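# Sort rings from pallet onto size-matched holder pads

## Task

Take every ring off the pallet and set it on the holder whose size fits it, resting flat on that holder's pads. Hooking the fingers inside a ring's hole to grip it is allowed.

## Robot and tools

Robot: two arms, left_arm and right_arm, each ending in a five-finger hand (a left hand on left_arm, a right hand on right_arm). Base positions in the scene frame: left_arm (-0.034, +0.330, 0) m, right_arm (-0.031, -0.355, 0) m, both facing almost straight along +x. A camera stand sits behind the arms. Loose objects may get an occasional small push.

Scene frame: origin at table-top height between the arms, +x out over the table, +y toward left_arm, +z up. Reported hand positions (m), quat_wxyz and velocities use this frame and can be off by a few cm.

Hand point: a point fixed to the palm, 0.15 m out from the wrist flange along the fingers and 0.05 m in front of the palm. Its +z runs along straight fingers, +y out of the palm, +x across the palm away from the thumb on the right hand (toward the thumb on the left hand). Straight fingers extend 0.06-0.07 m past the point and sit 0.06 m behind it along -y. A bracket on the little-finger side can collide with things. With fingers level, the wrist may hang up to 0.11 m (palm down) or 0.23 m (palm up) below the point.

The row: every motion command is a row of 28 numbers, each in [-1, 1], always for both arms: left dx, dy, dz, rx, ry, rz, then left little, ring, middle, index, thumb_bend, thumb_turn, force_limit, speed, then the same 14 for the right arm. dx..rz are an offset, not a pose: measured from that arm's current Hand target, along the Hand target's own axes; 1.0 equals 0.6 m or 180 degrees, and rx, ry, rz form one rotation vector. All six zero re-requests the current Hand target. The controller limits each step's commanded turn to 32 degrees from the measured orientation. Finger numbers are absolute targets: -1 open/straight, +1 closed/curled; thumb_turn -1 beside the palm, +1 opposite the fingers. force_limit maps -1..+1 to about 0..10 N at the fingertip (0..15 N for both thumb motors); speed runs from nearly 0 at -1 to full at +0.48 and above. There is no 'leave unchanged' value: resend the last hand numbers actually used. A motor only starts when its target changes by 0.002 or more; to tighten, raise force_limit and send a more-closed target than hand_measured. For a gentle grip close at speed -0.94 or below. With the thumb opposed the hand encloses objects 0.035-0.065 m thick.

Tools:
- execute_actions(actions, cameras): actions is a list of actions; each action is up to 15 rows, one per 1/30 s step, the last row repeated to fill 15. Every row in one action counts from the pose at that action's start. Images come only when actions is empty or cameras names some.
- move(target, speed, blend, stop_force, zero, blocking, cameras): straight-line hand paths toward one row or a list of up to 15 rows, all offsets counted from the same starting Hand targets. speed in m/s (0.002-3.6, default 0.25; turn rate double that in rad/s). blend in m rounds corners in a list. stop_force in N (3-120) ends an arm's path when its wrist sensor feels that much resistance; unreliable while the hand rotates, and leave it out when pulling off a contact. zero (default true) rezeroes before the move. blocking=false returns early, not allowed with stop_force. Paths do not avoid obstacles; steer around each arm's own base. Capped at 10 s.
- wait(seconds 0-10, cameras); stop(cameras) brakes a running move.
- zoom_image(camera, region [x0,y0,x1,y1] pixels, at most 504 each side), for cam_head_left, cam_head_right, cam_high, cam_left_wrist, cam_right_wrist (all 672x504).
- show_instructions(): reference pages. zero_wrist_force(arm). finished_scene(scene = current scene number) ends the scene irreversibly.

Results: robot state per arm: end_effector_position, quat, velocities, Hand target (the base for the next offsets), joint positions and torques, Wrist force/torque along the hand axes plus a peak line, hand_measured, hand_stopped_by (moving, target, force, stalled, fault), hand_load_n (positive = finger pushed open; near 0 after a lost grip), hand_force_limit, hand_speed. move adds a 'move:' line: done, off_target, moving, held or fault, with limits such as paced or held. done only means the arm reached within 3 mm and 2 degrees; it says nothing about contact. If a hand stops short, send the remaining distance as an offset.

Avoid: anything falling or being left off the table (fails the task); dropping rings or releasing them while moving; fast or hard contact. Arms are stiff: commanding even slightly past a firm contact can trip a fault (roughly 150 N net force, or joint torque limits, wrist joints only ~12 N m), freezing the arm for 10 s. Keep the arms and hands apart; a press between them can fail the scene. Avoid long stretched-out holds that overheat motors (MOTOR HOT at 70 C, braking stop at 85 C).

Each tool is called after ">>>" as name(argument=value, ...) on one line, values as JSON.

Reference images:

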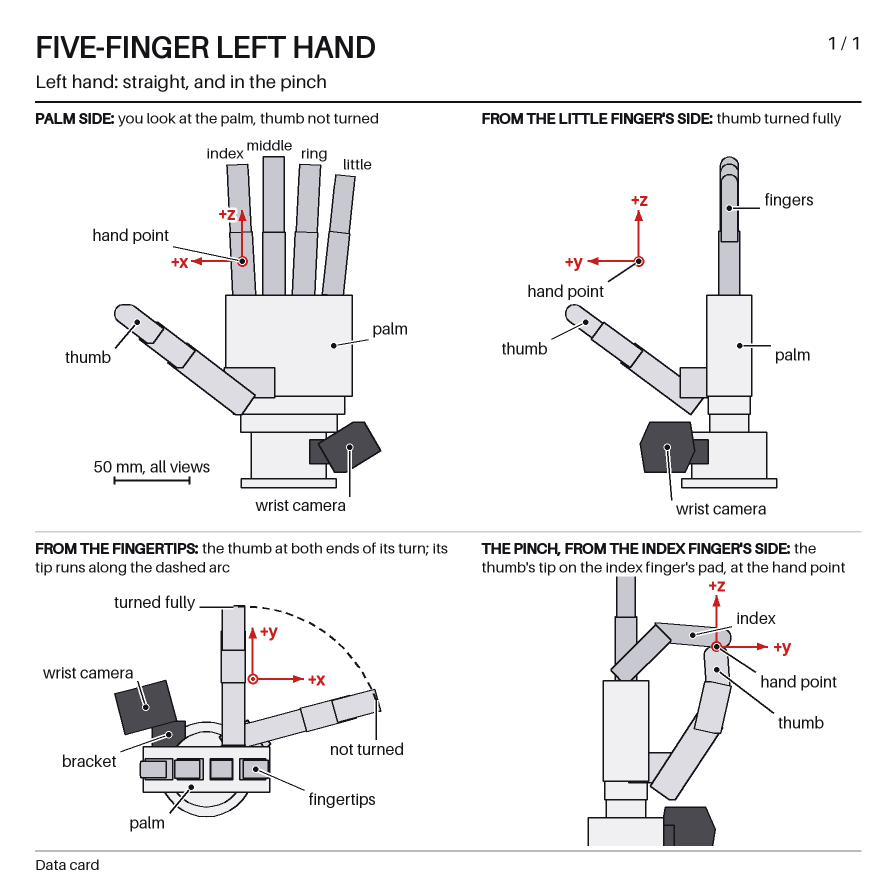

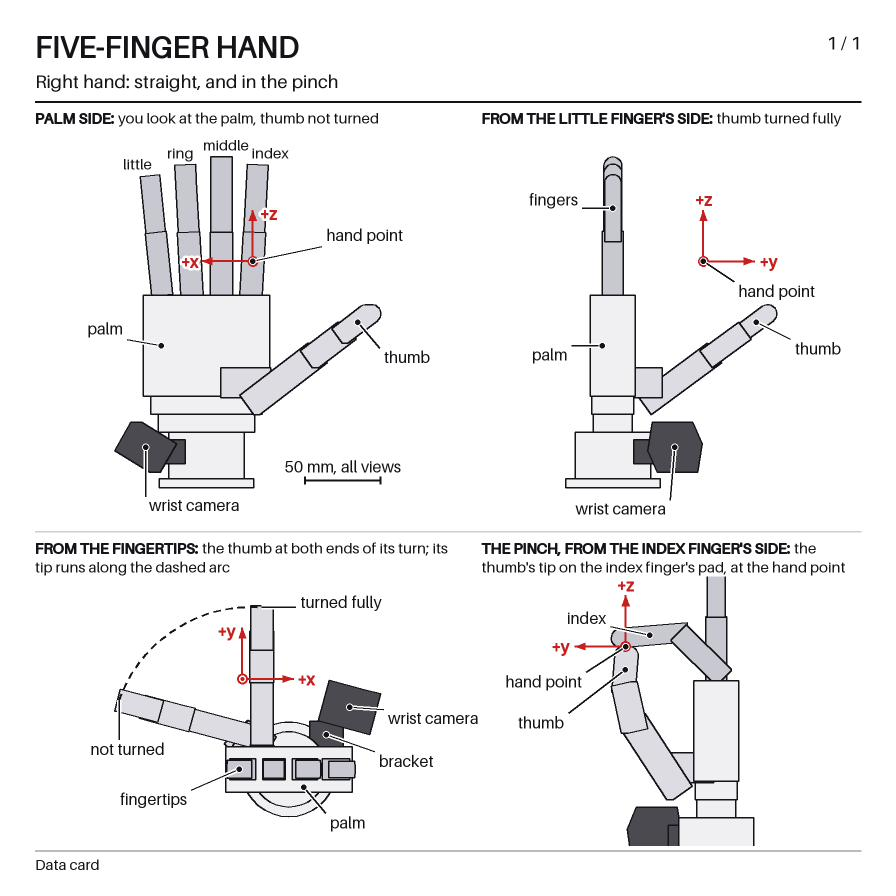

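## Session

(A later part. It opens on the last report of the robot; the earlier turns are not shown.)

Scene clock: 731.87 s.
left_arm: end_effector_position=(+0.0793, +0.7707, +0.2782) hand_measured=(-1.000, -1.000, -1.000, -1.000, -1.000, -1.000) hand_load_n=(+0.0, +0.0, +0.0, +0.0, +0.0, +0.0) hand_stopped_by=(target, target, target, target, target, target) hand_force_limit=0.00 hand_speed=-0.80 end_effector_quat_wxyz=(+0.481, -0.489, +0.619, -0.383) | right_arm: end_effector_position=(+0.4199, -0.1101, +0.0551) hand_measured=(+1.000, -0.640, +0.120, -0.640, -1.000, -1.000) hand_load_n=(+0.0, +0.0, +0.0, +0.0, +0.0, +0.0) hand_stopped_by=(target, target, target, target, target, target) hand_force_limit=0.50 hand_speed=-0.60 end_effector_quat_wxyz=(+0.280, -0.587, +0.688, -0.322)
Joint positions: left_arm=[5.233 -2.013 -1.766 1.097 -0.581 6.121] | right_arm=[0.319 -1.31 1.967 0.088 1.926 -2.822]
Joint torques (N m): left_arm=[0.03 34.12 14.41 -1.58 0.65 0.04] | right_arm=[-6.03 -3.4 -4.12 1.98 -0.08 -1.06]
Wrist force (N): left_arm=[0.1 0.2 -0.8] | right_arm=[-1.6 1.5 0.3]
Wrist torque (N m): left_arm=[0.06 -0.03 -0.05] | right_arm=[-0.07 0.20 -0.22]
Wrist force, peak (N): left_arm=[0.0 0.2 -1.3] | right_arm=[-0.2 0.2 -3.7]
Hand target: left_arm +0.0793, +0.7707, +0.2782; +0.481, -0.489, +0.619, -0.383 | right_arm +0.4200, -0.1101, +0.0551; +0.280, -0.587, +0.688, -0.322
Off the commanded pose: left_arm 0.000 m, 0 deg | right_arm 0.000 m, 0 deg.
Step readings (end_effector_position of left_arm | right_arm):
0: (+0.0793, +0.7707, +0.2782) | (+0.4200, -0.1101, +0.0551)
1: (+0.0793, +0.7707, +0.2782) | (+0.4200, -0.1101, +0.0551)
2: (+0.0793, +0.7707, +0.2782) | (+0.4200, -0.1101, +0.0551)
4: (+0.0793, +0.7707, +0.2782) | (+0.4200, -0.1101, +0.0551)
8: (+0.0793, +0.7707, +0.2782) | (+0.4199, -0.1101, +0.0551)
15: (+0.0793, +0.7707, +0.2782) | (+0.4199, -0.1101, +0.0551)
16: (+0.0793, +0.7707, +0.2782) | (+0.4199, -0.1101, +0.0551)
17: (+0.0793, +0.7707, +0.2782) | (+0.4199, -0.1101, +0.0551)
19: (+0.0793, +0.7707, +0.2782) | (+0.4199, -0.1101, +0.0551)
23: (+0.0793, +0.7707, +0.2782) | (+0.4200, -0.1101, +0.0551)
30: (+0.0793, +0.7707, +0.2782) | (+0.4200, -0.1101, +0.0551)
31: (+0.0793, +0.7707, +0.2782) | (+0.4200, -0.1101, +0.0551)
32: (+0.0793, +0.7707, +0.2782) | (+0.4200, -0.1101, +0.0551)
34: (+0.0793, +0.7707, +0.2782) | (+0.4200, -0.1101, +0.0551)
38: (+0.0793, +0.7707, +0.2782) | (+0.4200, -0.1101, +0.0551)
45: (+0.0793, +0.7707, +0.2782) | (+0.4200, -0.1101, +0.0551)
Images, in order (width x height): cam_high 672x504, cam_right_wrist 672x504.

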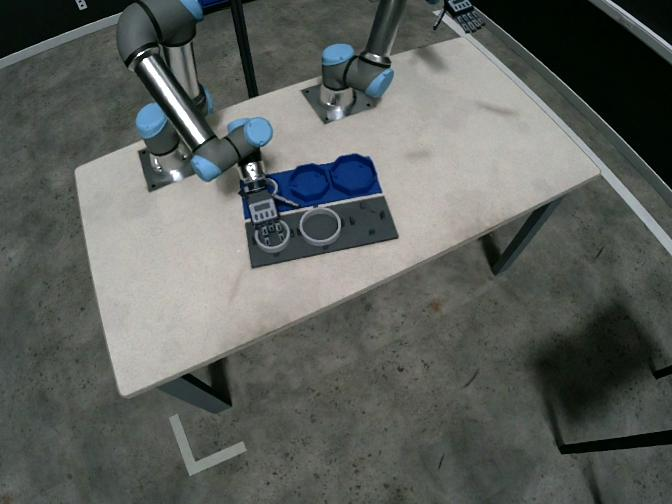

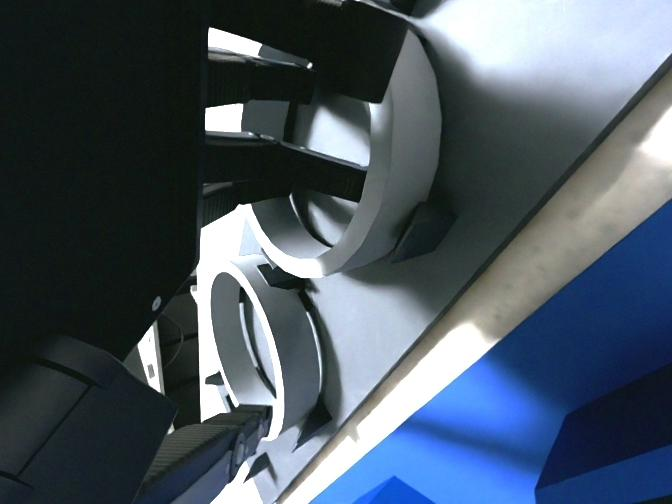

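>>> move(target=[0,0,0,0,0,0,-1,-1,-1,-1,-1,-1,0,-0.8,0,-0.11489,-0.09642,0,0,0,1,-0.64,0.12,-0.64,-1,-1,0.5,-0.6], speed=0.08, cameras=["cam_high"])

>>> zoom_image(camera="cam_high", region=[248, 212, 298, 262])

>>> zoom_image(camera="cam_high", region=[236, 170, 346, 260])

Scene clock: 736.83 s.
left_arm: end_effector_position=(+0.0793, +0.7707, +0.2782) hand_measured=(-1.000, -1.000, -1.000, -1.000, -1.000, -1.000) hand_load_n=(+0.0, +0.0, +0.0, +0.0, +0.0, +0.0) hand_stopped_by=(target, target, target, target, target, target) hand_force_limit=0.00 hand_speed=-0.80 end_effector_quat_wxyz=(+0.481, -0.489, +0.619, -0.383) | right_arm: end_effector_position=(+0.4192, -0.1106, +0.1454) hand_measured=(+1.000, -0.640, +0.120, -0.640, -1.000, -1.000) hand_load_n=(+0.5, +0.0, +0.0, +0.0, +0.0, +0.0) hand_stopped_by=(target, target, target, target, target, target) hand_force_limit=0.50 hand_speed=-0.60 end_effector_quat_wxyz=(+0.280, -0.587, +0.688, -0.322)
Joint positions: left_arm=[5.233 -2.013 -1.766 1.097 -0.581 6.121] | right_arm=[0.318 -1.428 1.846 0.326 1.926 -2.822]
Joint torques (N m): left_arm=[-0.1 34.91 15.01 -1.59 0.65 0.11] | right_arm=[-4.58 -1.06 0.93 1.73 -1.24 0.36]
Wrist force (N): left_arm=[0.1 0.5 -0.7] | right_arm=[-1.6 1.5 0.3]
Wrist torque (N m): left_arm=[0.10 -0.03 -0.06] | right_arm=[-0.06 0.20 -0.21]
Wrist force, peak (N): left_arm=[0.1 0.4 -1.1] | right_arm=[-1.3 3.3 1.0]
Hand target: left_arm +0.0793, +0.7707, +0.2782; +0.481, -0.489, +0.619, -0.383 | right_arm +0.4190, -0.1106, +0.1451; +0.280, -0.587, +0.688, -0.322
Off the commanded pose: left_arm 0.000 m, 0 deg | right_arm 0.000 m, 0 deg.
move: done
Images, in order (width x height): cam_high 672x504.

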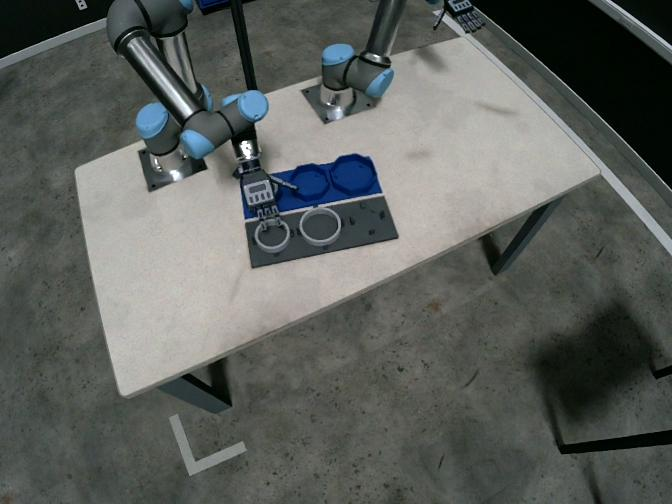

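Scaled by 10.080.

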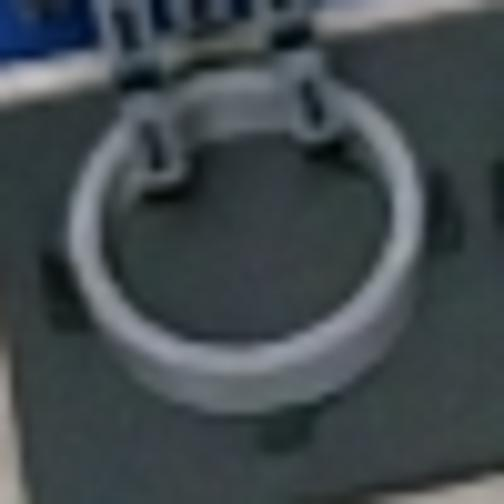

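Scaled by 4.582.

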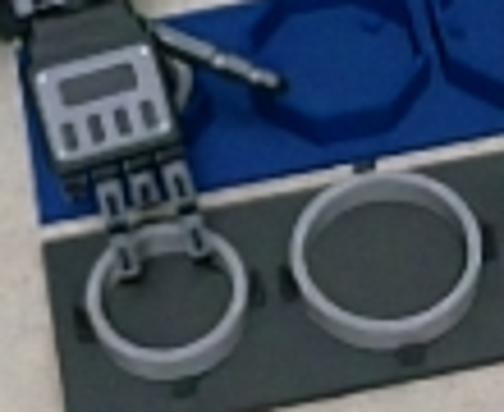

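>>> move(target=[[0,0,0,0,0,0,-1,-1,-1,-1,-1,-1,0,-0.8,-0.0305,0.2393,-0.2072,0,0,0,1,-0.45,-0.05,-0.45,-1,-1,0.5,-0.5],[0,0,0,0,0,0,-1,-1,-1,-1,-1,-1,0,-0.8,-0.0305,0.2776,-0.1750,0,0,0,1,-0.45,-0.05,-0.45,-1,-1,0.5,-0.5]], speed=[0.12,0.08], cameras=["cam_high","cam_right_wrist"])

>>> zoom_image(camera="cam_high", region=[240, 168, 290, 218])

Scene clock: 747.07 s.
left_arm: end_effector_position=(+0.0793, +0.7707, +0.2782) hand_measured=(-1.000, -1.000, -1.000, -1.000, -1.000, -1.000) hand_load_n=(+0.0, +0.0, +0.0, +0.0, +0.0, -0.5) hand_stopped_by=(target, target, target, target, target, target) hand_force_limit=0.00 hand_speed=-0.80 end_effector_quat_wxyz=(+0.481, -0.489, +0.619, -0.383) | right_arm: end_effector_position=(+0.2371, -0.0633, +0.0832) hand_measured=(+1.000, -0.450, -0.050, -0.450, -1.000, -1.000) hand_load_n=(+0.0, +0.0, +0.0, +0.0, +0.0, +0.0) hand_stopped_by=(target, target, target, target, target, target) hand_force_limit=0.50 hand_speed=-0.50 end_effector_quat_wxyz=(+0.279, -0.587, +0.688, -0.322)
Joint positions: left_arm=[5.233 -2.013 -1.766 1.097 -0.581 6.121] | right_arm=[0.747 -1.475 2.123 0.275 2.218 -2.461]
Joint torques (N m): left_arm=[-0.28 35.15 14.73 -1.62 0.48 0.13] | right_arm=[-5.44 -39.31 -35.66 0.4 -1.46 -0.72]
Wrist force (N): left_arm=[0.0 0.3 -0.8] | right_arm=[-1.8 0.8 0.3]
Wrist torque (N m): left_arm=[0.07 -0.02 -0.05] | right_arm=[-0.05 0.17 -0.24]
Wrist force, peak (N): left_arm=[-0.1 0.2 -1.3] | right_arm=[-2.2 2.6 -0.3]
Hand target: left_arm +0.0793, +0.7707, +0.2782; +0.481, -0.489, +0.619, -0.383 | right_arm +0.2373, -0.0632, +0.0834; +0.280, -0.587, +0.688, -0.322
Off the commanded pose: left_arm 0.000 m, 0 deg | right_arm 0.000 m, 0 deg.
move: done
Images, in order (width x height): cam_high 672x504, cam_right_wrist 672x504.

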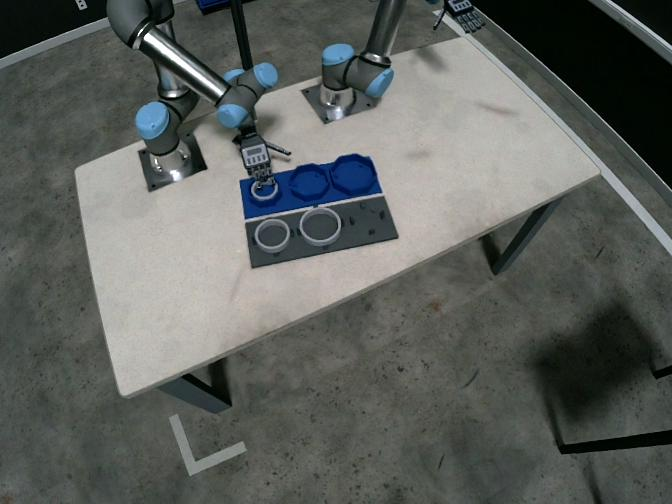

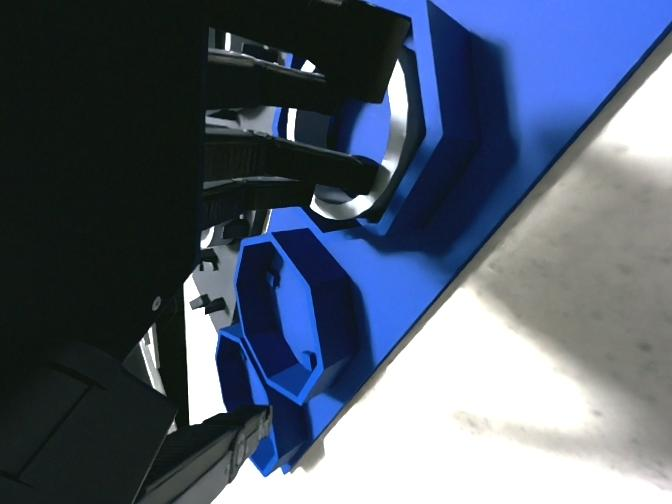

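Scaled by 10.080.

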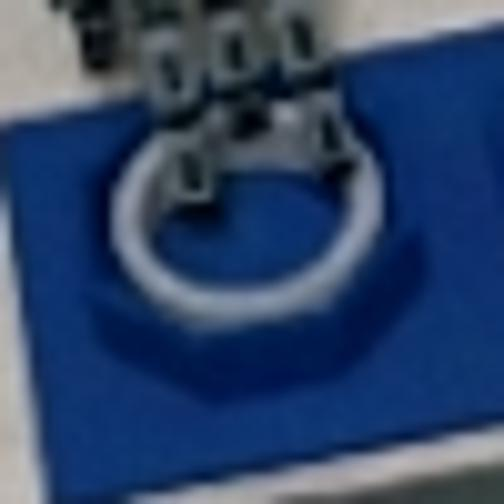

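>>> move(target=[0,0,0,0,0,0,-1,-1,-1,-1,-1,-1,0,-0.8,0.0120,0.0092,0.0142,0,0,0,1,-0.45,-0.05,-0.45,-1,-1,0.5,-0.5], speed=0.05, cameras=["cam_high","cam_right_wrist"])

>>> zoom_image(camera="cam_high", region=[240, 168, 290, 218])

>>> zoom_image(camera="cam_right_wrist", region=[220, 0, 500, 280])

Scene clock: 756.60 s.
left_arm: end_effector_position=(+0.0793, +0.7707, +0.2782) hand_measured=(-1.000, -1.000, -1.000, -1.000, -1.000, -1.000) hand_load_n=(+0.0, +0.0, +0.0, +0.0, +0.0, +0.0) hand_stopped_by=(target, target, target, target, target, target) hand_force_limit=0.00 hand_speed=-0.80 end_effector_quat_wxyz=(+0.481, -0.489, +0.619, -0.383) | right_arm: end_effector_position=(+0.2390, -0.0708, +0.0735) hand_measured=(+1.000, -0.450, -0.050, -0.450, -1.000, -1.000) hand_load_n=(+0.0, +0.0, +0.0, +0.0, +0.0, +0.0) hand_stopped_by=(target, target, target, target, target, target) hand_force_limit=0.50 hand_speed=-0.50 end_effector_quat_wxyz=(+0.280, -0.587, +0.688, -0.322)
Joint positions: left_arm=[5.233 -2.013 -1.766 1.097 -0.581 6.121] | right_arm=[0.722 -1.478 2.154 0.232 2.202 -2.486]
Joint torques (N m): left_arm=[0.29 34.85 14.64 -1.58 0.54 0.03] | right_arm=[6.47 -37.09 -32.67 2.68 3.12 1.06]
Wrist force (N): left_arm=[0.1 0.1 -0.9] | right_arm=[-1.7 1.5 0.5]
Wrist torque (N m): left_arm=[0.05 -0.03 -0.05] | right_arm=[-0.07 0.22 -0.18]
Wrist force, peak (N): left_arm=[0.2 0.4 -1.2] | right_arm=[-1.9 -5.3 -1.9]
Hand target: left_arm +0.0793, +0.7707, +0.2782; +0.481, -0.489, +0.619, -0.383 | right_arm +0.2392, -0.0707, +0.0737; +0.280, -0.587, +0.688, -0.322
Off the commanded pose: left_arm 0.000 m, 0 deg | right_arm 0.000 m, 0 deg.
move: done
Images, in order (width x height): cam_high 672x504, cam_right_wrist 672x504.

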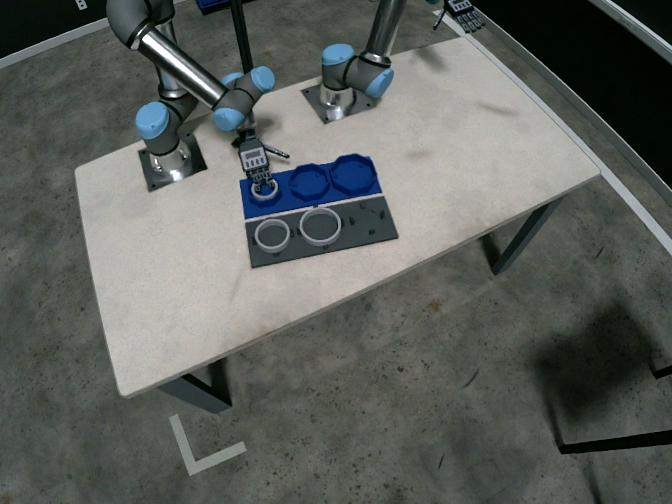

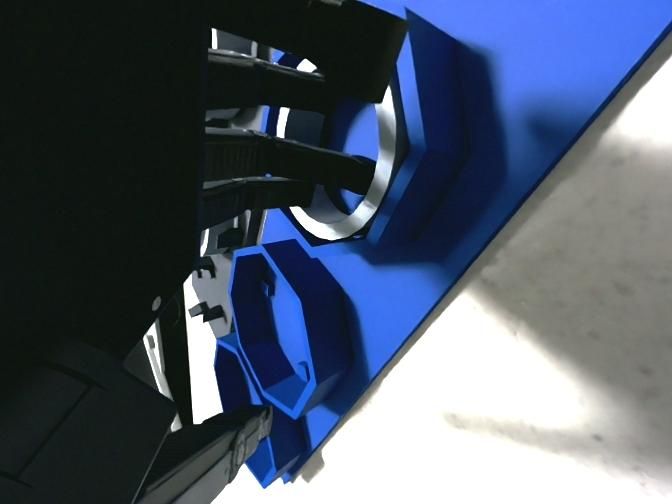

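Scaled by 10.080.

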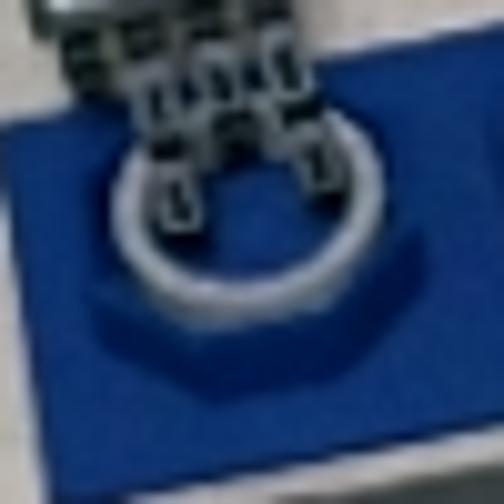

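Scaled by 1.800.

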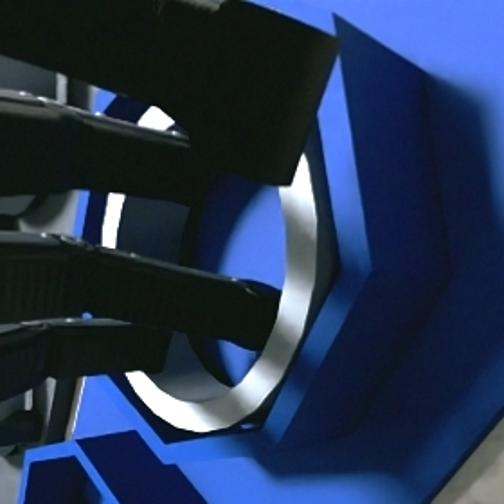

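>>> move(target=[0,0,0,0,0,0,-1,-1,-1,-1,-1,-1,0,-0.8,0,0.0195,0.0131,0,0,0,1,-0.45,-0.05,-0.45,-1,-1,0.5,-0.5], speed=0.02, stop_force=6, cameras=["cam_high","cam_right_wrist"])

>>> zoom_image(camera="cam_high", region=[240, 168, 290, 218])

>>> zoom_image(camera="cam_right_wrist", region=[220, 0, 500, 280])

Scene clock: 764.17 s.
left_arm: end_effector_position=(+0.0793, +0.7707, +0.2782) hand_measured=(-1.000, -1.000, -1.000, -1.000, -1.000, -1.000) hand_load_n=(+0.0, +0.0, -0.5, +0.0, +0.0, -0.5) hand_stopped_by=(target, target, target, target, target, target) hand_force_limit=0.00 hand_speed=-0.80 end_effector_quat_wxyz=(+0.481, -0.489, +0.619, -0.383) | right_arm: end_effector_position=(+0.2378, -0.0704, +0.0597) hand_measured=(+1.000, -0.450, -0.050, -0.450, -1.000, -1.000) hand_load_n=(+0.0, +0.0, +0.0, +0.0, +0.0, +0.0) hand_stopped_by=(target, target, target, target, target, target) hand_force_limit=0.50 hand_speed=-0.50 end_effector_quat_wxyz=(+0.280, -0.587, +0.688, -0.322)
Joint positions: left_arm=[5.233 -2.013 -1.766 1.097 -0.581 6.121] | right_arm=[0.726 -1.453 2.172 0.191 2.205 -2.482]
Joint torques (N m): left_arm=[-0.42 35.01 14.36 -1.69 0.48 0.1] | right_arm=[-5.46 -39.98 -31.82 2.72 -0.16 -0.93]
Wrist force (N): left_arm=[0.3 0.1 -0.9] | right_arm=[-1.5 1.5 0.5]
Wrist torque (N m): left_arm=[0.06 -0.07 -0.03] | right_arm=[-0.08 0.18 -0.17]
Wrist force, peak (N): left_arm=[0.1 0.3 -1.3] | right_arm=[-1.6 1.6 0.8]
Hand target: left_arm +0.0793, +0.7707, +0.2782; +0.481, -0.489, +0.619, -0.383 | right_arm +0.2378, -0.0704, +0.0597; +0.280, -0.587, +0.688, -0.322
Off the commanded pose: left_arm 0.000 m, 0 deg | right_arm 0.000 m, 0 deg.
move: done
Images, in order (width x height): cam_high 672x504, cam_right_wrist 672x504.

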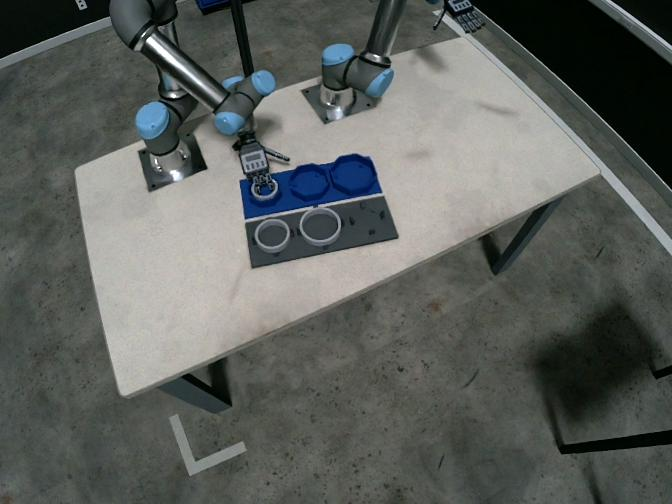

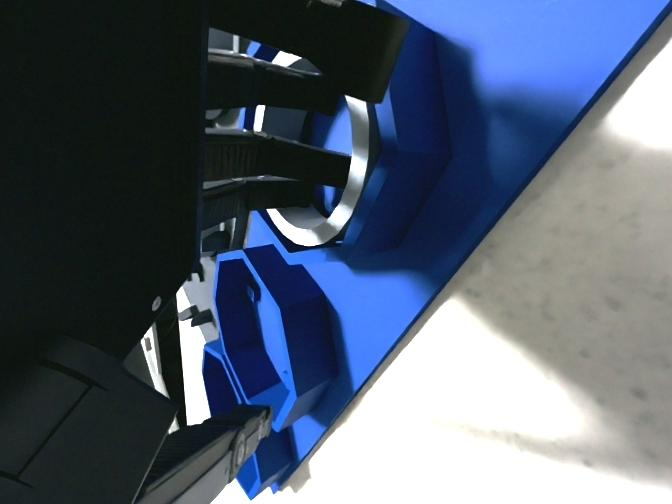

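Scaled by 10.080.

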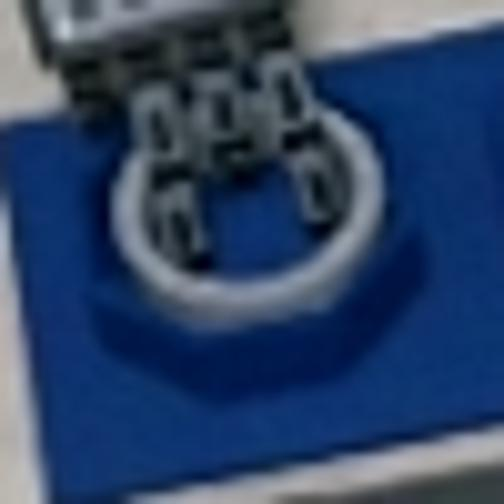

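Scaled by 1.800.

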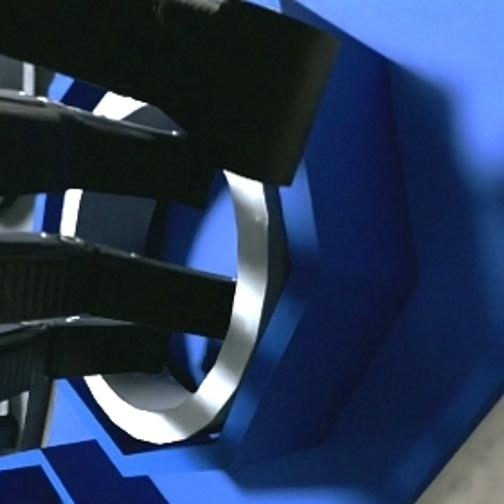

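>>> move(target=[0,0,0,0,0,0,-1,-1,-1,-1,-1,-1,0,-0.8,0,0.0026,0.0021,0,0,0,1,-0.45,-0.05,-0.45,-1,-1,0.5,-0.5], speed=0.02, stop_force=5)

>>> execute_actions(actions=[[[0,0,0,0,0,0,-1,-1,-1,-1,-1,-1,0,-0.8,0,0,0,0,0,0,1,-0.45,0.45,-0.45,-1,-1,0.5,-0.85]],[[0,0,0,0,0,0,-1,-1,-1,-1,-1,-1,0,-0.8,0,0,0,0,0,0,1,-0.45,0.45,-0.45,-1,-1,0.5,-0.85]]], cameras=["cam_high","cam_right_wrist"])

>>> zoom_image(camera="cam_high", region=[240, 168, 290, 218])

Scene clock: 769.80 s.
left_arm: end_effector_position=(+0.0793, +0.7707, +0.2782) hand_measured=(-1.000, -1.000, -1.000, -1.000, -1.000, -1.000) hand_load_n=(+0.0, +0.0, +0.0, +0.0, +0.0, +0.0) hand_stopped_by=(target, target, target, target, target, target) hand_force_limit=0.00 hand_speed=-0.80 end_effector_quat_wxyz=(+0.481, -0.489, +0.619, -0.383) | right_arm: end_effector_position=(+0.2378, -0.0704, +0.0576) hand_measured=(+1.000, -0.450, -0.050, -0.450, -1.000, -1.000) hand_load_n=(+0.0, +0.0, +0.0, +0.0, +0.0, +0.0) hand_stopped_by=(target, target, target, target, target, target) hand_force_limit=0.50 hand_speed=-0.50 end_effector_quat_wxyz=(+0.280, -0.587, +0.688, -0.322)
Joint positions: left_arm=[5.233 -2.013 -1.766 1.097 -0.581 6.121] | right_arm=[0.726 -1.449 2.174 0.184 2.205 -2.482]
Joint torques (N m): left_arm=[-0.19 35.12 15.46 -1.6 0.52 0.11] | right_arm=[6.41 -12.23 -6.3 2.68 3.08 0.99]
Wrist force (N): left_arm=[0.0 0.2 -1.2] | right_arm=[-1.6 1.4 0.2]
Wrist torque (N m): left_arm=[0.08 -0.03 -0.05] | right_arm=[-0.08 0.20 -0.18]
Wrist force, peak (N): left_arm=[0.1 0.3 -1.2] | right_arm=[-1.8 1.7 0.5]
Hand target: left_arm +0.0793, +0.7707, +0.2782; +0.481, -0.489, +0.619, -0.383 | right_arm +0.2378, -0.0704, +0.0577; +0.280, -0.587, +0.688, -0.322
Off the commanded pose: left_arm 0.000 m, 0 deg | right_arm 0.000 m, 0 deg.
move: done

Scene clock: 771.00 s.
left_arm: end_effector_position=(+0.0793, +0.7707, +0.2782) hand_measured=(-1.000, -1.000, -1.000, -1.000, -1.000, -1.000) hand_load_n=(+0.0, +0.0, +0.0, +0.0, +0.0, +0.0) hand_stopped_by=(target, target, target, target, target, target) hand_force_limit=0.00 hand_speed=-0.80 end_effector_quat_wxyz=(+0.481, -0.489, +0.619, -0.383) | right_arm: end_effector_position=(+0.2378, -0.0704, +0.0576) hand_measured=(+1.000, -0.450, +0.114, -0.450, -1.000, -1.000) hand_load_n=(+0.0, -2.0, +7.0, -4.0, +0.0, +0.0) hand_stopped_by=(target, target, force, target, target, target) hand_force_limit=0.50 hand_speed=-0.85 end_effector_quat_wxyz=(+0.280, -0.587, +0.688, -0.322)
Joint positions: left_arm=[5.233 -2.013 -1.766 1.097 -0.581 6.121] | right_arm=[0.726 -1.449 2.174 0.184 2.205 -2.482]
Joint torques (N m): left_arm=[0.44 34.21 14.51 -1.67 0.61 -0.06] | right_arm=[6.66 -34.73 -20.95 2.17 1.85 0.99]
Wrist force (N): left_arm=[0.0 0.1 -1.0] | right_arm=[-1.6 1.4 1.7]
Wrist torque (N m): left_arm=[0.05 -0.02 -0.05] | right_arm=[-0.06 0.16 -0.17]
Wrist force, peak (N): left_arm=[0.1 0.6 -1.0] | right_arm=[-2.1 0.5 3.3]
Hand target: left_arm +0.0793, +0.7707, +0.2782; +0.481, -0.489, +0.619, -0.383 | right_arm +0.2378, -0.0704, +0.0577; +0.280, -0.587, +0.688, -0.322
Off the commanded pose: left_arm 0.000 m, 0 deg | right_arm 0.000 m, 0 deg.
Step readings (end_effector_position of left_arm | right_arm):
0: (+0.0793, +0.7707, +0.2782) | (+0.2378, -0.0704, +0.0576)
1: (+0.0793, +0.7707, +0.2782) | (+0.2378, -0.0704, +0.0576)
2: (+0.0793, +0.7707, +0.2782) | (+0.2378, -0.0704, +0.0576)
4: (+0.0793, +0.7707, +0.2782) | (+0.2378, -0.0704, +0.0576)
8: (+0.0793, +0.7707, +0.2782) | (+0.2378, -0.0704, +0.0576)
15: (+0.0793, +0.7707, +0.2782) | (+0.2378, -0.0704, +0.0576)
16: (+0.0793, +0.7707, +0.2782) | (+0.2378, -0.0704, +0.0576)
17: (+0.0793, +0.7707, +0.2782) | (+0.2378, -0.0704, +0.0576)
19: (+0.0793, +0.7707, +0.2782) | (+0.2378, -0.0704, +0.0576)
23: (+0.0793, +0.7707, +0.2782) | (+0.2378, -0.0704, +0.0576)
30: (+0.0793, +0.7707, +0.2782) | (+0.2378, -0.0704, +0.0576)
Images, in order (width x height): cam_high 672x504, cam_right_wrist 672x504.

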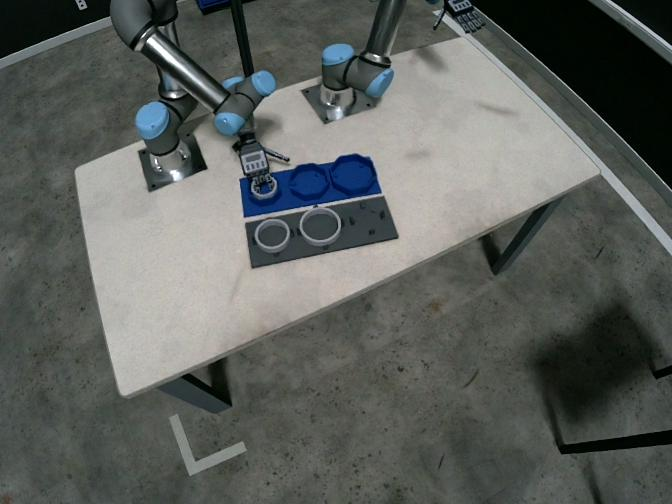

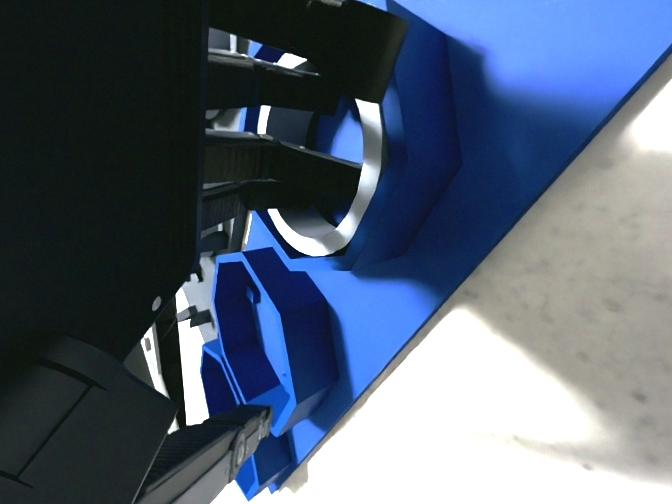

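Scaled by 10.080.

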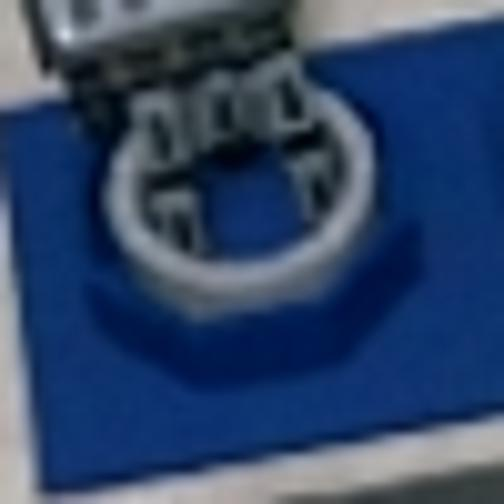

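>>> zoom_image(camera="cam_high", region=[236, 150, 406, 270])

Scaled by 2.965.

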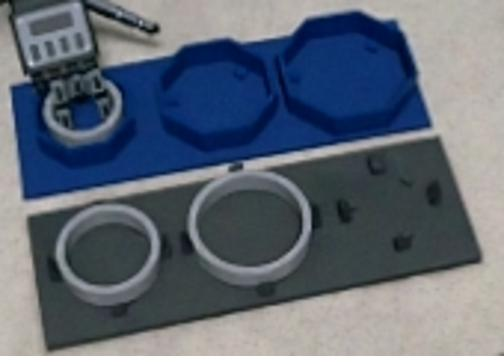

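>>> execute_actions(actions=[[[0,0,0,0,0,0,-1,-1,-1,-1,-1,-1,0,-0.8,0,0,0,0,0,0,1,-0.8,0.45,-0.8,-1,-1,0.5,-0.5]],[[0,0,0,0,0,0,-1,-1,-1,-1,-1,-1,0,-0.8,0,0,0,0,0,0,1,-0.8,0.45,-0.8,-1,-1,0.5,-0.5]]])

>>> move(target=[0,0,0,0,0,0,-1,-1,-1,-1,-1,-1,0,-0.8,0,-0.01276,-0.01071,0,0,0,1,-0.8,0.45,-0.8,-1,-1,0.5,-0.5], speed=0.03, cameras=["cam_high","cam_right_wrist"])

>>> zoom_image(camera="cam_high", region=[240, 168, 290, 218])

>>> zoom_image(camera="cam_right_wrist", region=[220, 0, 500, 280])

Scene clock: 791.10 s.
left_arm: end_effector_position=(+0.0793, +0.7707, +0.2782) hand_measured=(-1.000, -1.000, -1.000, -1.000, -1.000, -1.000) hand_load_n=(+0.0, +0.0, +0.0, +0.0, +0.0, +0.0) hand_stopped_by=(target, target, target, target, target, target) hand_force_limit=0.00 hand_speed=-0.80 end_effector_quat_wxyz=(+0.481, -0.489, +0.619, -0.383) | right_arm: end_effector_position=(+0.2378, -0.0704, +0.0577) hand_measured=(+1.000, -0.496, +0.112, -0.488, -1.000, -1.000) hand_load_n=(+0.0, -9.5, +16.5, -12.0, +0.0, +0.0) hand_stopped_by=(target, stalled, force, stalled, target, target) hand_force_limit=0.50 hand_speed=-0.50 end_effector_quat_wxyz=(+0.280, -0.587, +0.688, -0.322)
Joint positions: left_arm=[5.233 -2.013 -1.766 1.097 -0.581 6.121] | right_arm=[0.726 -1.449 2.174 0.184 2.205 -2.482]
Joint torques (N m): left_arm=[0.45 35.16 14.65 -1.7 0.54 0.11] | right_arm=[6.03 -31.75 -28.87 0.31 0.86 0.88]
Wrist force (N): left_arm=[-0.3 0.3 -0.9] | right_arm=[-1.5 -2.6 -1.0]
Wrist torque (N m): left_arm=[0.08 0.02 -0.07] | right_arm=[-0.18 0.20 -0.27]
Wrist force, peak (N): left_arm=[0.1 0.5 -1.1] | right_arm=[-1.7 -2.5 -2.3]
Hand target: left_arm +0.0793, +0.7707, +0.2782; +0.481, -0.489, +0.619, -0.383 | right_arm +0.2378, -0.0704, +0.0577; +0.280, -0.587, +0.688, -0.322
Off the commanded pose: left_arm 0.000 m, 0 deg | right_arm 0.000 m, 0 deg.
Step readings (end_effector_position of left_arm | right_arm):
0: (+0.0793, +0.7707, +0.2782) | (+0.2378, -0.0704, +0.0577)
1: (+0.0793, +0.7707, +0.2782) | (+0.2378, -0.0704, +0.0577)
2: (+0.0793, +0.7707, +0.2782) | (+0.2378, -0.0704, +0.0577)
4: (+0.0793, +0.7707, +0.2782) | (+0.2378, -0.0704, +0.0577)
8: (+0.0793, +0.7707, +0.2782) | (+0.2378, -0.0704, +0.0577)
15: (+0.0793, +0.7707, +0.2782) | (+0.2378, -0.0704, +0.0577)
16: (+0.0793, +0.7707, +0.2782) | (+0.2378, -0.0704, +0.0577)
17: (+0.0793, +0.7707, +0.2782) | (+0.2378, -0.0704, +0.0577)
19: (+0.0793, +0.7707, +0.2782) | (+0.2378, -0.0704, +0.0577)
23: (+0.0793, +0.7707, +0.2782) | (+0.2378, -0.0704, +0.0577)
30: (+0.0793, +0.7707, +0.2782) | (+0.2378, -0.0704, +0.0577)

Scene clock: 791.83 s.
left_arm: end_effector_position=(+0.0793, +0.7707, +0.2782) hand_measured=(-1.000, -1.000, -1.000, -1.000, -1.000, -1.000) hand_load_n=(+0.0, +0.0, +0.0, +0.0, +0.0, +0.0) hand_stopped_by=(target, target, target, target, target, target) hand_force_limit=0.00 hand_speed=-0.80 end_effector_quat_wxyz=(+0.481, -0.489, +0.619, -0.383) | right_arm: end_effector_position=(+0.2378, -0.0703, +0.0679) hand_measured=(+1.000, -0.496, +0.112, -0.488, -1.000, -1.000) hand_load_n=(+0.0, -10.0, +17.5, -11.5, +0.0, +0.0) hand_stopped_by=(target, stalled, force, stalled, target, target) hand_force_limit=0.50 hand_speed=-0.50 end_effector_quat_wxyz=(+0.280, -0.587, +0.688, -0.322) end_effector_velocity=(+0.002, +0.001, +0.001) end_effector_angular_velocity=(+0.006, -0.006, -0.001)
Joint positions: left_arm=[5.233 -2.013 -1.766 1.097 -0.581 6.121] | right_arm=[0.726 -1.468 2.162 0.215 2.205 -2.482]
Joint velocities: left_arm=[within noise] | right_arm=[0 0 -0.001 -0.008 0 0.001]
Joint torques (N m): left_arm=[0.4 34.34 15.19 -1.65 0.5 0.14] | right_arm=[6.72 -3.57 -17.5 -0.59 3.74 0.88]
Wrist force (N): left_arm=[0.0 0.4 -1.1] | right_arm=[-1.5 4.6 2.8]
Wrist torque (N m): left_arm=[0.10 -0.03 -0.05] | right_arm=[-0.16 0.14 -0.11]
Wrist force, peak (N): left_arm=[0.1 0.3 -1.4] | right_arm=[-1.2 5.4 3.0]
Hand target: left_arm +0.0793, +0.7707, +0.2782; +0.481, -0.489, +0.619, -0.383 | right_arm +0.2377, -0.0704, +0.0677; +0.280, -0.587, +0.688, -0.322
Off the commanded pose: left_arm 0.000 m, 0 deg | right_arm 0.000 m, 0 deg.
move: done
Images, in order (width x height): cam_high 672x504, cam_right_wrist 672x504.

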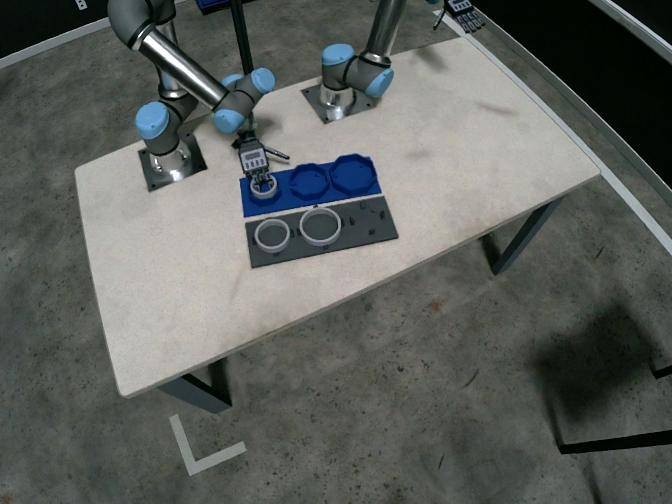

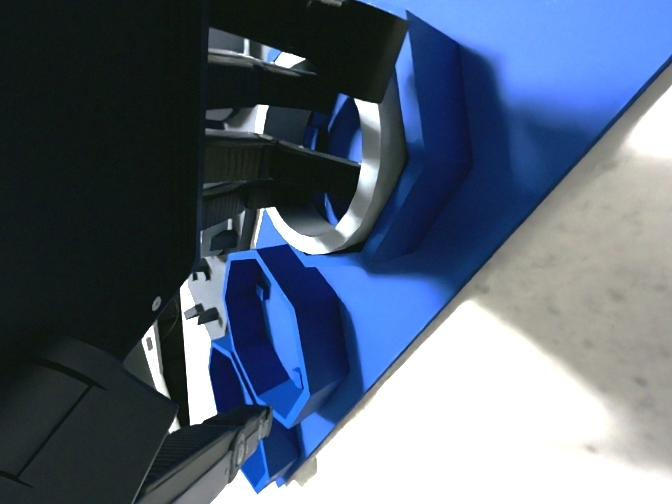

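Scaled by 10.080.

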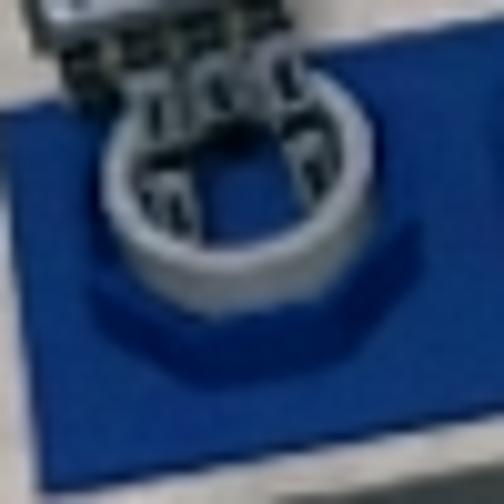

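Scaled by 1.800.

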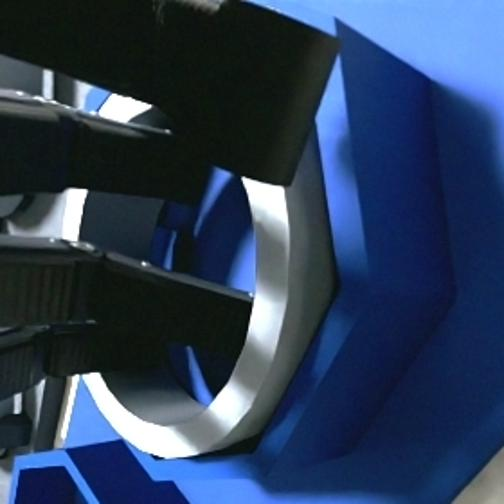

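>>> move(target=[[0,0,0,0,0,0,-1,-1,-1,-1,-1,-1,0,-0.8,0,-0.0472,-0.0396,0,0,0,1,-0.8,0.45,-0.8,-1,-1,0.5,-0.5],[0,0,0,0,0,0,-1,-1,-1,-1,-1,-1,0,-0.8,-0.4655,-0.2704,0.2261,0,0,0,1,-0.8,0.45,-0.8,-1,-1,0.5,-0.5],[0,0,0,0,0,0,-1,-1,-1,-1,-1,-1,0,-0.8,-0.4655,-0.2487,0.2443,0,0,0,1,-0.8,0.45,-0.8,-1,-1,0.5,-0.5]], speed=[0.08,0.12,0.06], blend=[0.01,0.01,0], cameras=["cam_high","cam_right_wrist"])

>>> zoom_image(camera="cam_high", region=[342, 190, 392, 240])

>>> zoom_image(camera="cam_right_wrist", region=[200, 0, 500, 300])

Scene clock: 805.70 s.
left_arm: end_effector_position=(+0.0793, +0.7707, +0.2782) hand_measured=(-1.000, -1.000, -1.000, -1.000, -1.000, -1.000) hand_load_n=(+0.0, +0.0, +0.0, +0.0, +0.0, +0.0) hand_stopped_by=(target, target, target, target, target, target) hand_force_limit=0.00 hand_speed=-0.80 end_effector_quat_wxyz=(+0.481, -0.489, +0.619, -0.383) | right_arm: end_effector_position=(+0.4863, +0.1730, +0.0911) hand_measured=(+1.000, -0.496, +0.112, -0.488, -1.000, -1.000) hand_load_n=(+0.0, -9.5, +17.5, -11.0, +0.0, -0.5) hand_stopped_by=(target, stalled, force, stalled, target, target) hand_force_limit=0.50 hand_speed=-0.50 end_effector_quat_wxyz=(+0.279, -0.587, +0.688, -0.322)
Joint positions: left_arm=[5.233 -2.013 -1.766 1.097 -0.581 6.121] | right_arm=[0.754 -0.732 0.964 0.695 2.222 -2.454]
Joint torques (N m): left_arm=[0.38 34.51 14.5 -1.52 0.6 0.07] | right_arm=[-3.19 -58.25 -44.17 2.48 -0.64 -1.04]
Wrist force (N): left_arm=[0.2 0.2 -0.8] | right_arm=[-1.9 4.4 2.9]
Wrist torque (N m): left_arm=[0.05 -0.04 -0.03] | right_arm=[-0.18 0.17 -0.19]
Wrist force, peak (N): left_arm=[0.4 0.4 -1.3] | right_arm=[-0.7 6.9 3.8]
Hand target: left_arm +0.0793, +0.7707, +0.2782; +0.481, -0.489, +0.619, -0.383 | right_arm +0.4864, +0.1731, +0.0916; +0.280, -0.587, +0.688, -0.322
Off the commanded pose: left_arm 0.000 m, 0 deg | right_arm 0.001 m, 0 deg.
move: done; blend cut to 0.0085 m at target 2
Images, in order (width x height): cam_high 672x504, cam_right_wrist 672x504.

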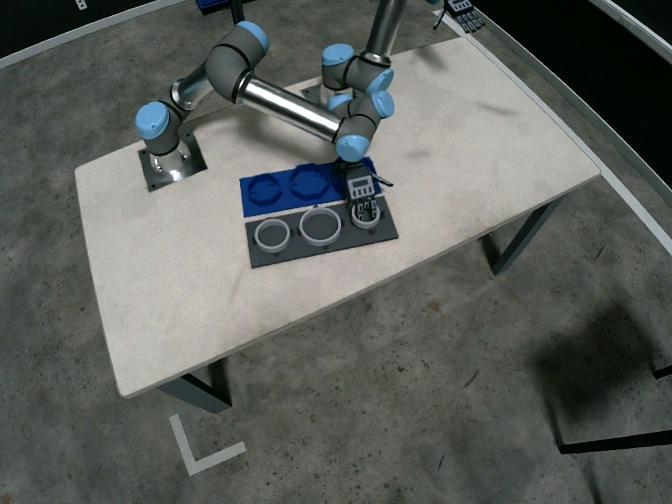

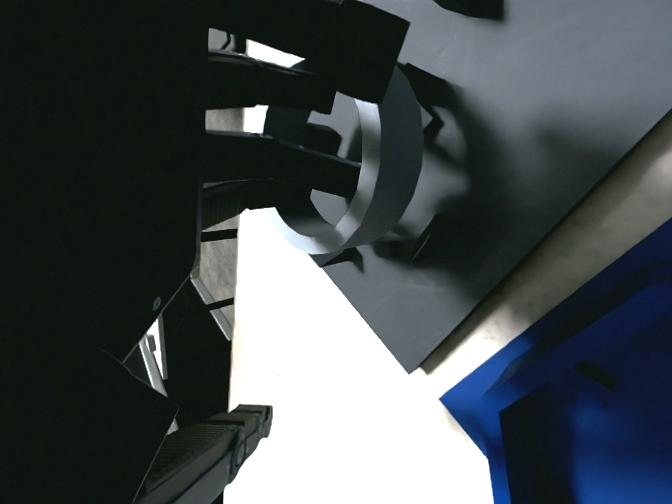

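Scaled by 10.080.

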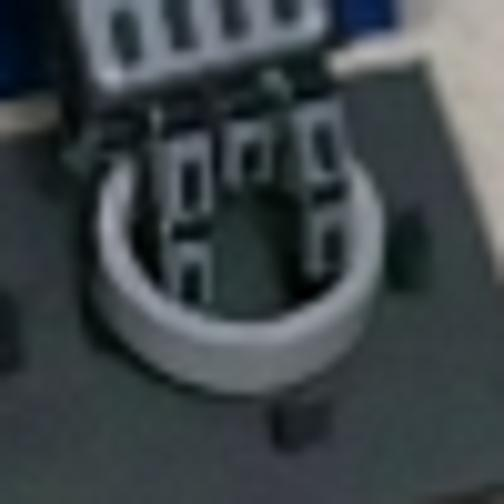

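Scaled by 1.680.

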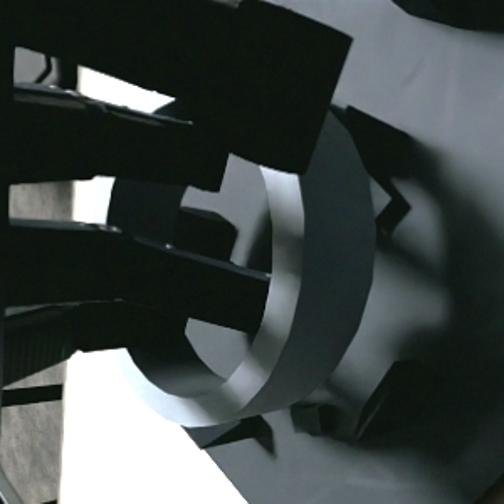

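>>> move(target=[0,0,0,0,0,0,-1,-1,-1,-1,-1,-1,0,-0.8,-0.0090,0.0208,0.0037,0,0,0,1,-0.8,0.45,-0.8,-1,-1,0.5,-0.5], speed=0.05, cameras=["cam_high","cam_right_wrist"])

>>> zoom_image(camera="cam_high", region=[342, 190, 392, 240])

>>> zoom_image(camera="cam_right_wrist", region=[200, 0, 500, 300])

Scene clock: 815.73 s.
left_arm: end_effector_position=(+0.0793, +0.7707, +0.2782) hand_measured=(-1.000, -1.000, -1.000, -1.000, -1.000, -1.000) hand_load_n=(+0.0, +0.0, +0.0, +0.0, +0.0, +0.0) hand_stopped_by=(target, target, target, target, target, target) hand_force_limit=0.00 hand_speed=-0.80 end_effector_quat_wxyz=(+0.481, -0.489, +0.619, -0.383) | right_arm: end_effector_position=(+0.4811, +0.1796, +0.0803) hand_measured=(+1.000, -0.496, +0.112, -0.488, -1.000, -1.000) hand_load_n=(+0.0, -10.0, +17.5, -11.5, +0.0, +0.0) hand_stopped_by=(target, stalled, force, stalled, target, target) hand_force_limit=0.50 hand_speed=-0.50 end_effector_quat_wxyz=(+0.280, -0.587, +0.688, -0.322)
Joint positions: left_arm=[5.233 -2.013 -1.766 1.097 -0.581 6.121] | right_arm=[0.768 -0.716 0.965 0.686 2.23 -2.44]
Joint torques (N m): left_arm=[0.12 35.41 15.01 -1.61 0.42 0.05] | right_arm=[-5.43 -46.92 -3.54 2.11 2.09 -1.02]
Wrist force (N): left_arm=[0.1 0.4 -0.8] | right_arm=[-1.7 4.7 2.8]
Wrist torque (N m): left_arm=[0.09 -0.04 -0.04] | right_arm=[-0.15 0.15 -0.18]
Wrist force, peak (N): left_arm=[0.3 0.2 -1.2] | right_arm=[-1.9 5.4 3.0]
Hand target: left_arm +0.0793, +0.7707, +0.2782; +0.481, -0.489, +0.619, -0.383 | right_arm +0.4812, +0.1795, +0.0806; +0.280, -0.587, +0.688, -0.322
Off the commanded pose: left_arm 0.000 m, 0 deg | right_arm 0.000 m, 0 deg.
move: done
Images, in order (width x height): cam_high 672x504, cam_right_wrist 672x504.

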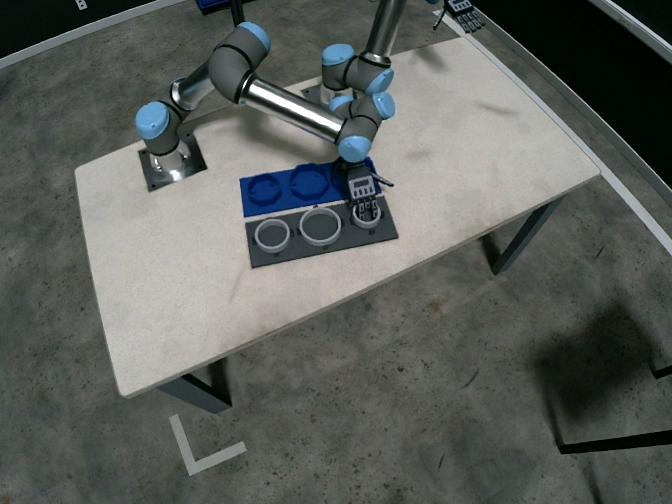

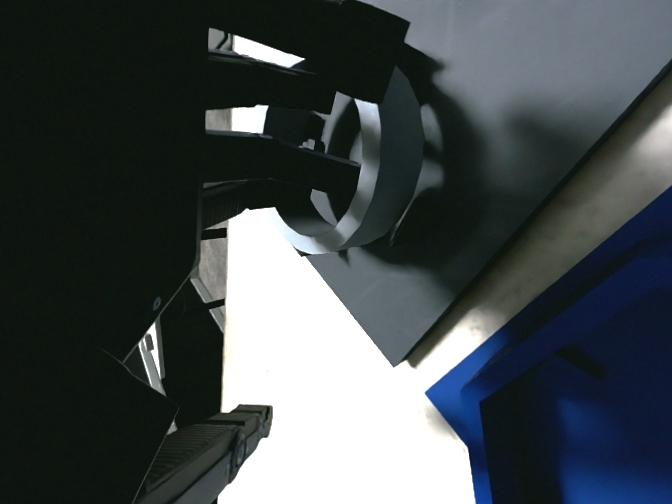

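Scaled by 10.080.

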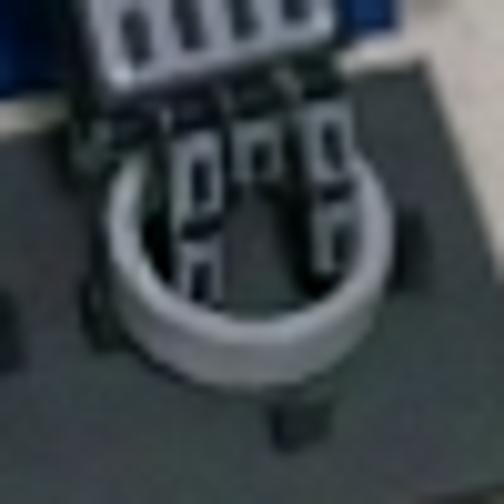

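Scaled by 1.680.

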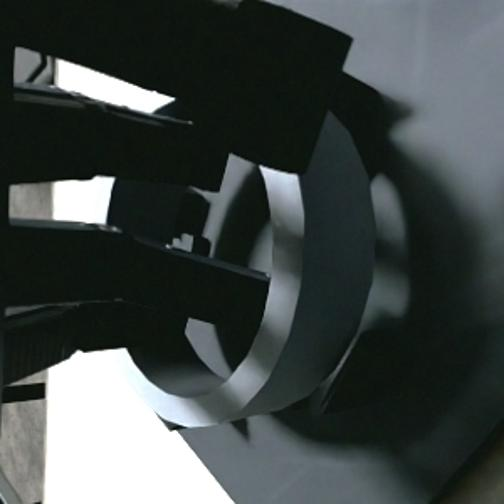

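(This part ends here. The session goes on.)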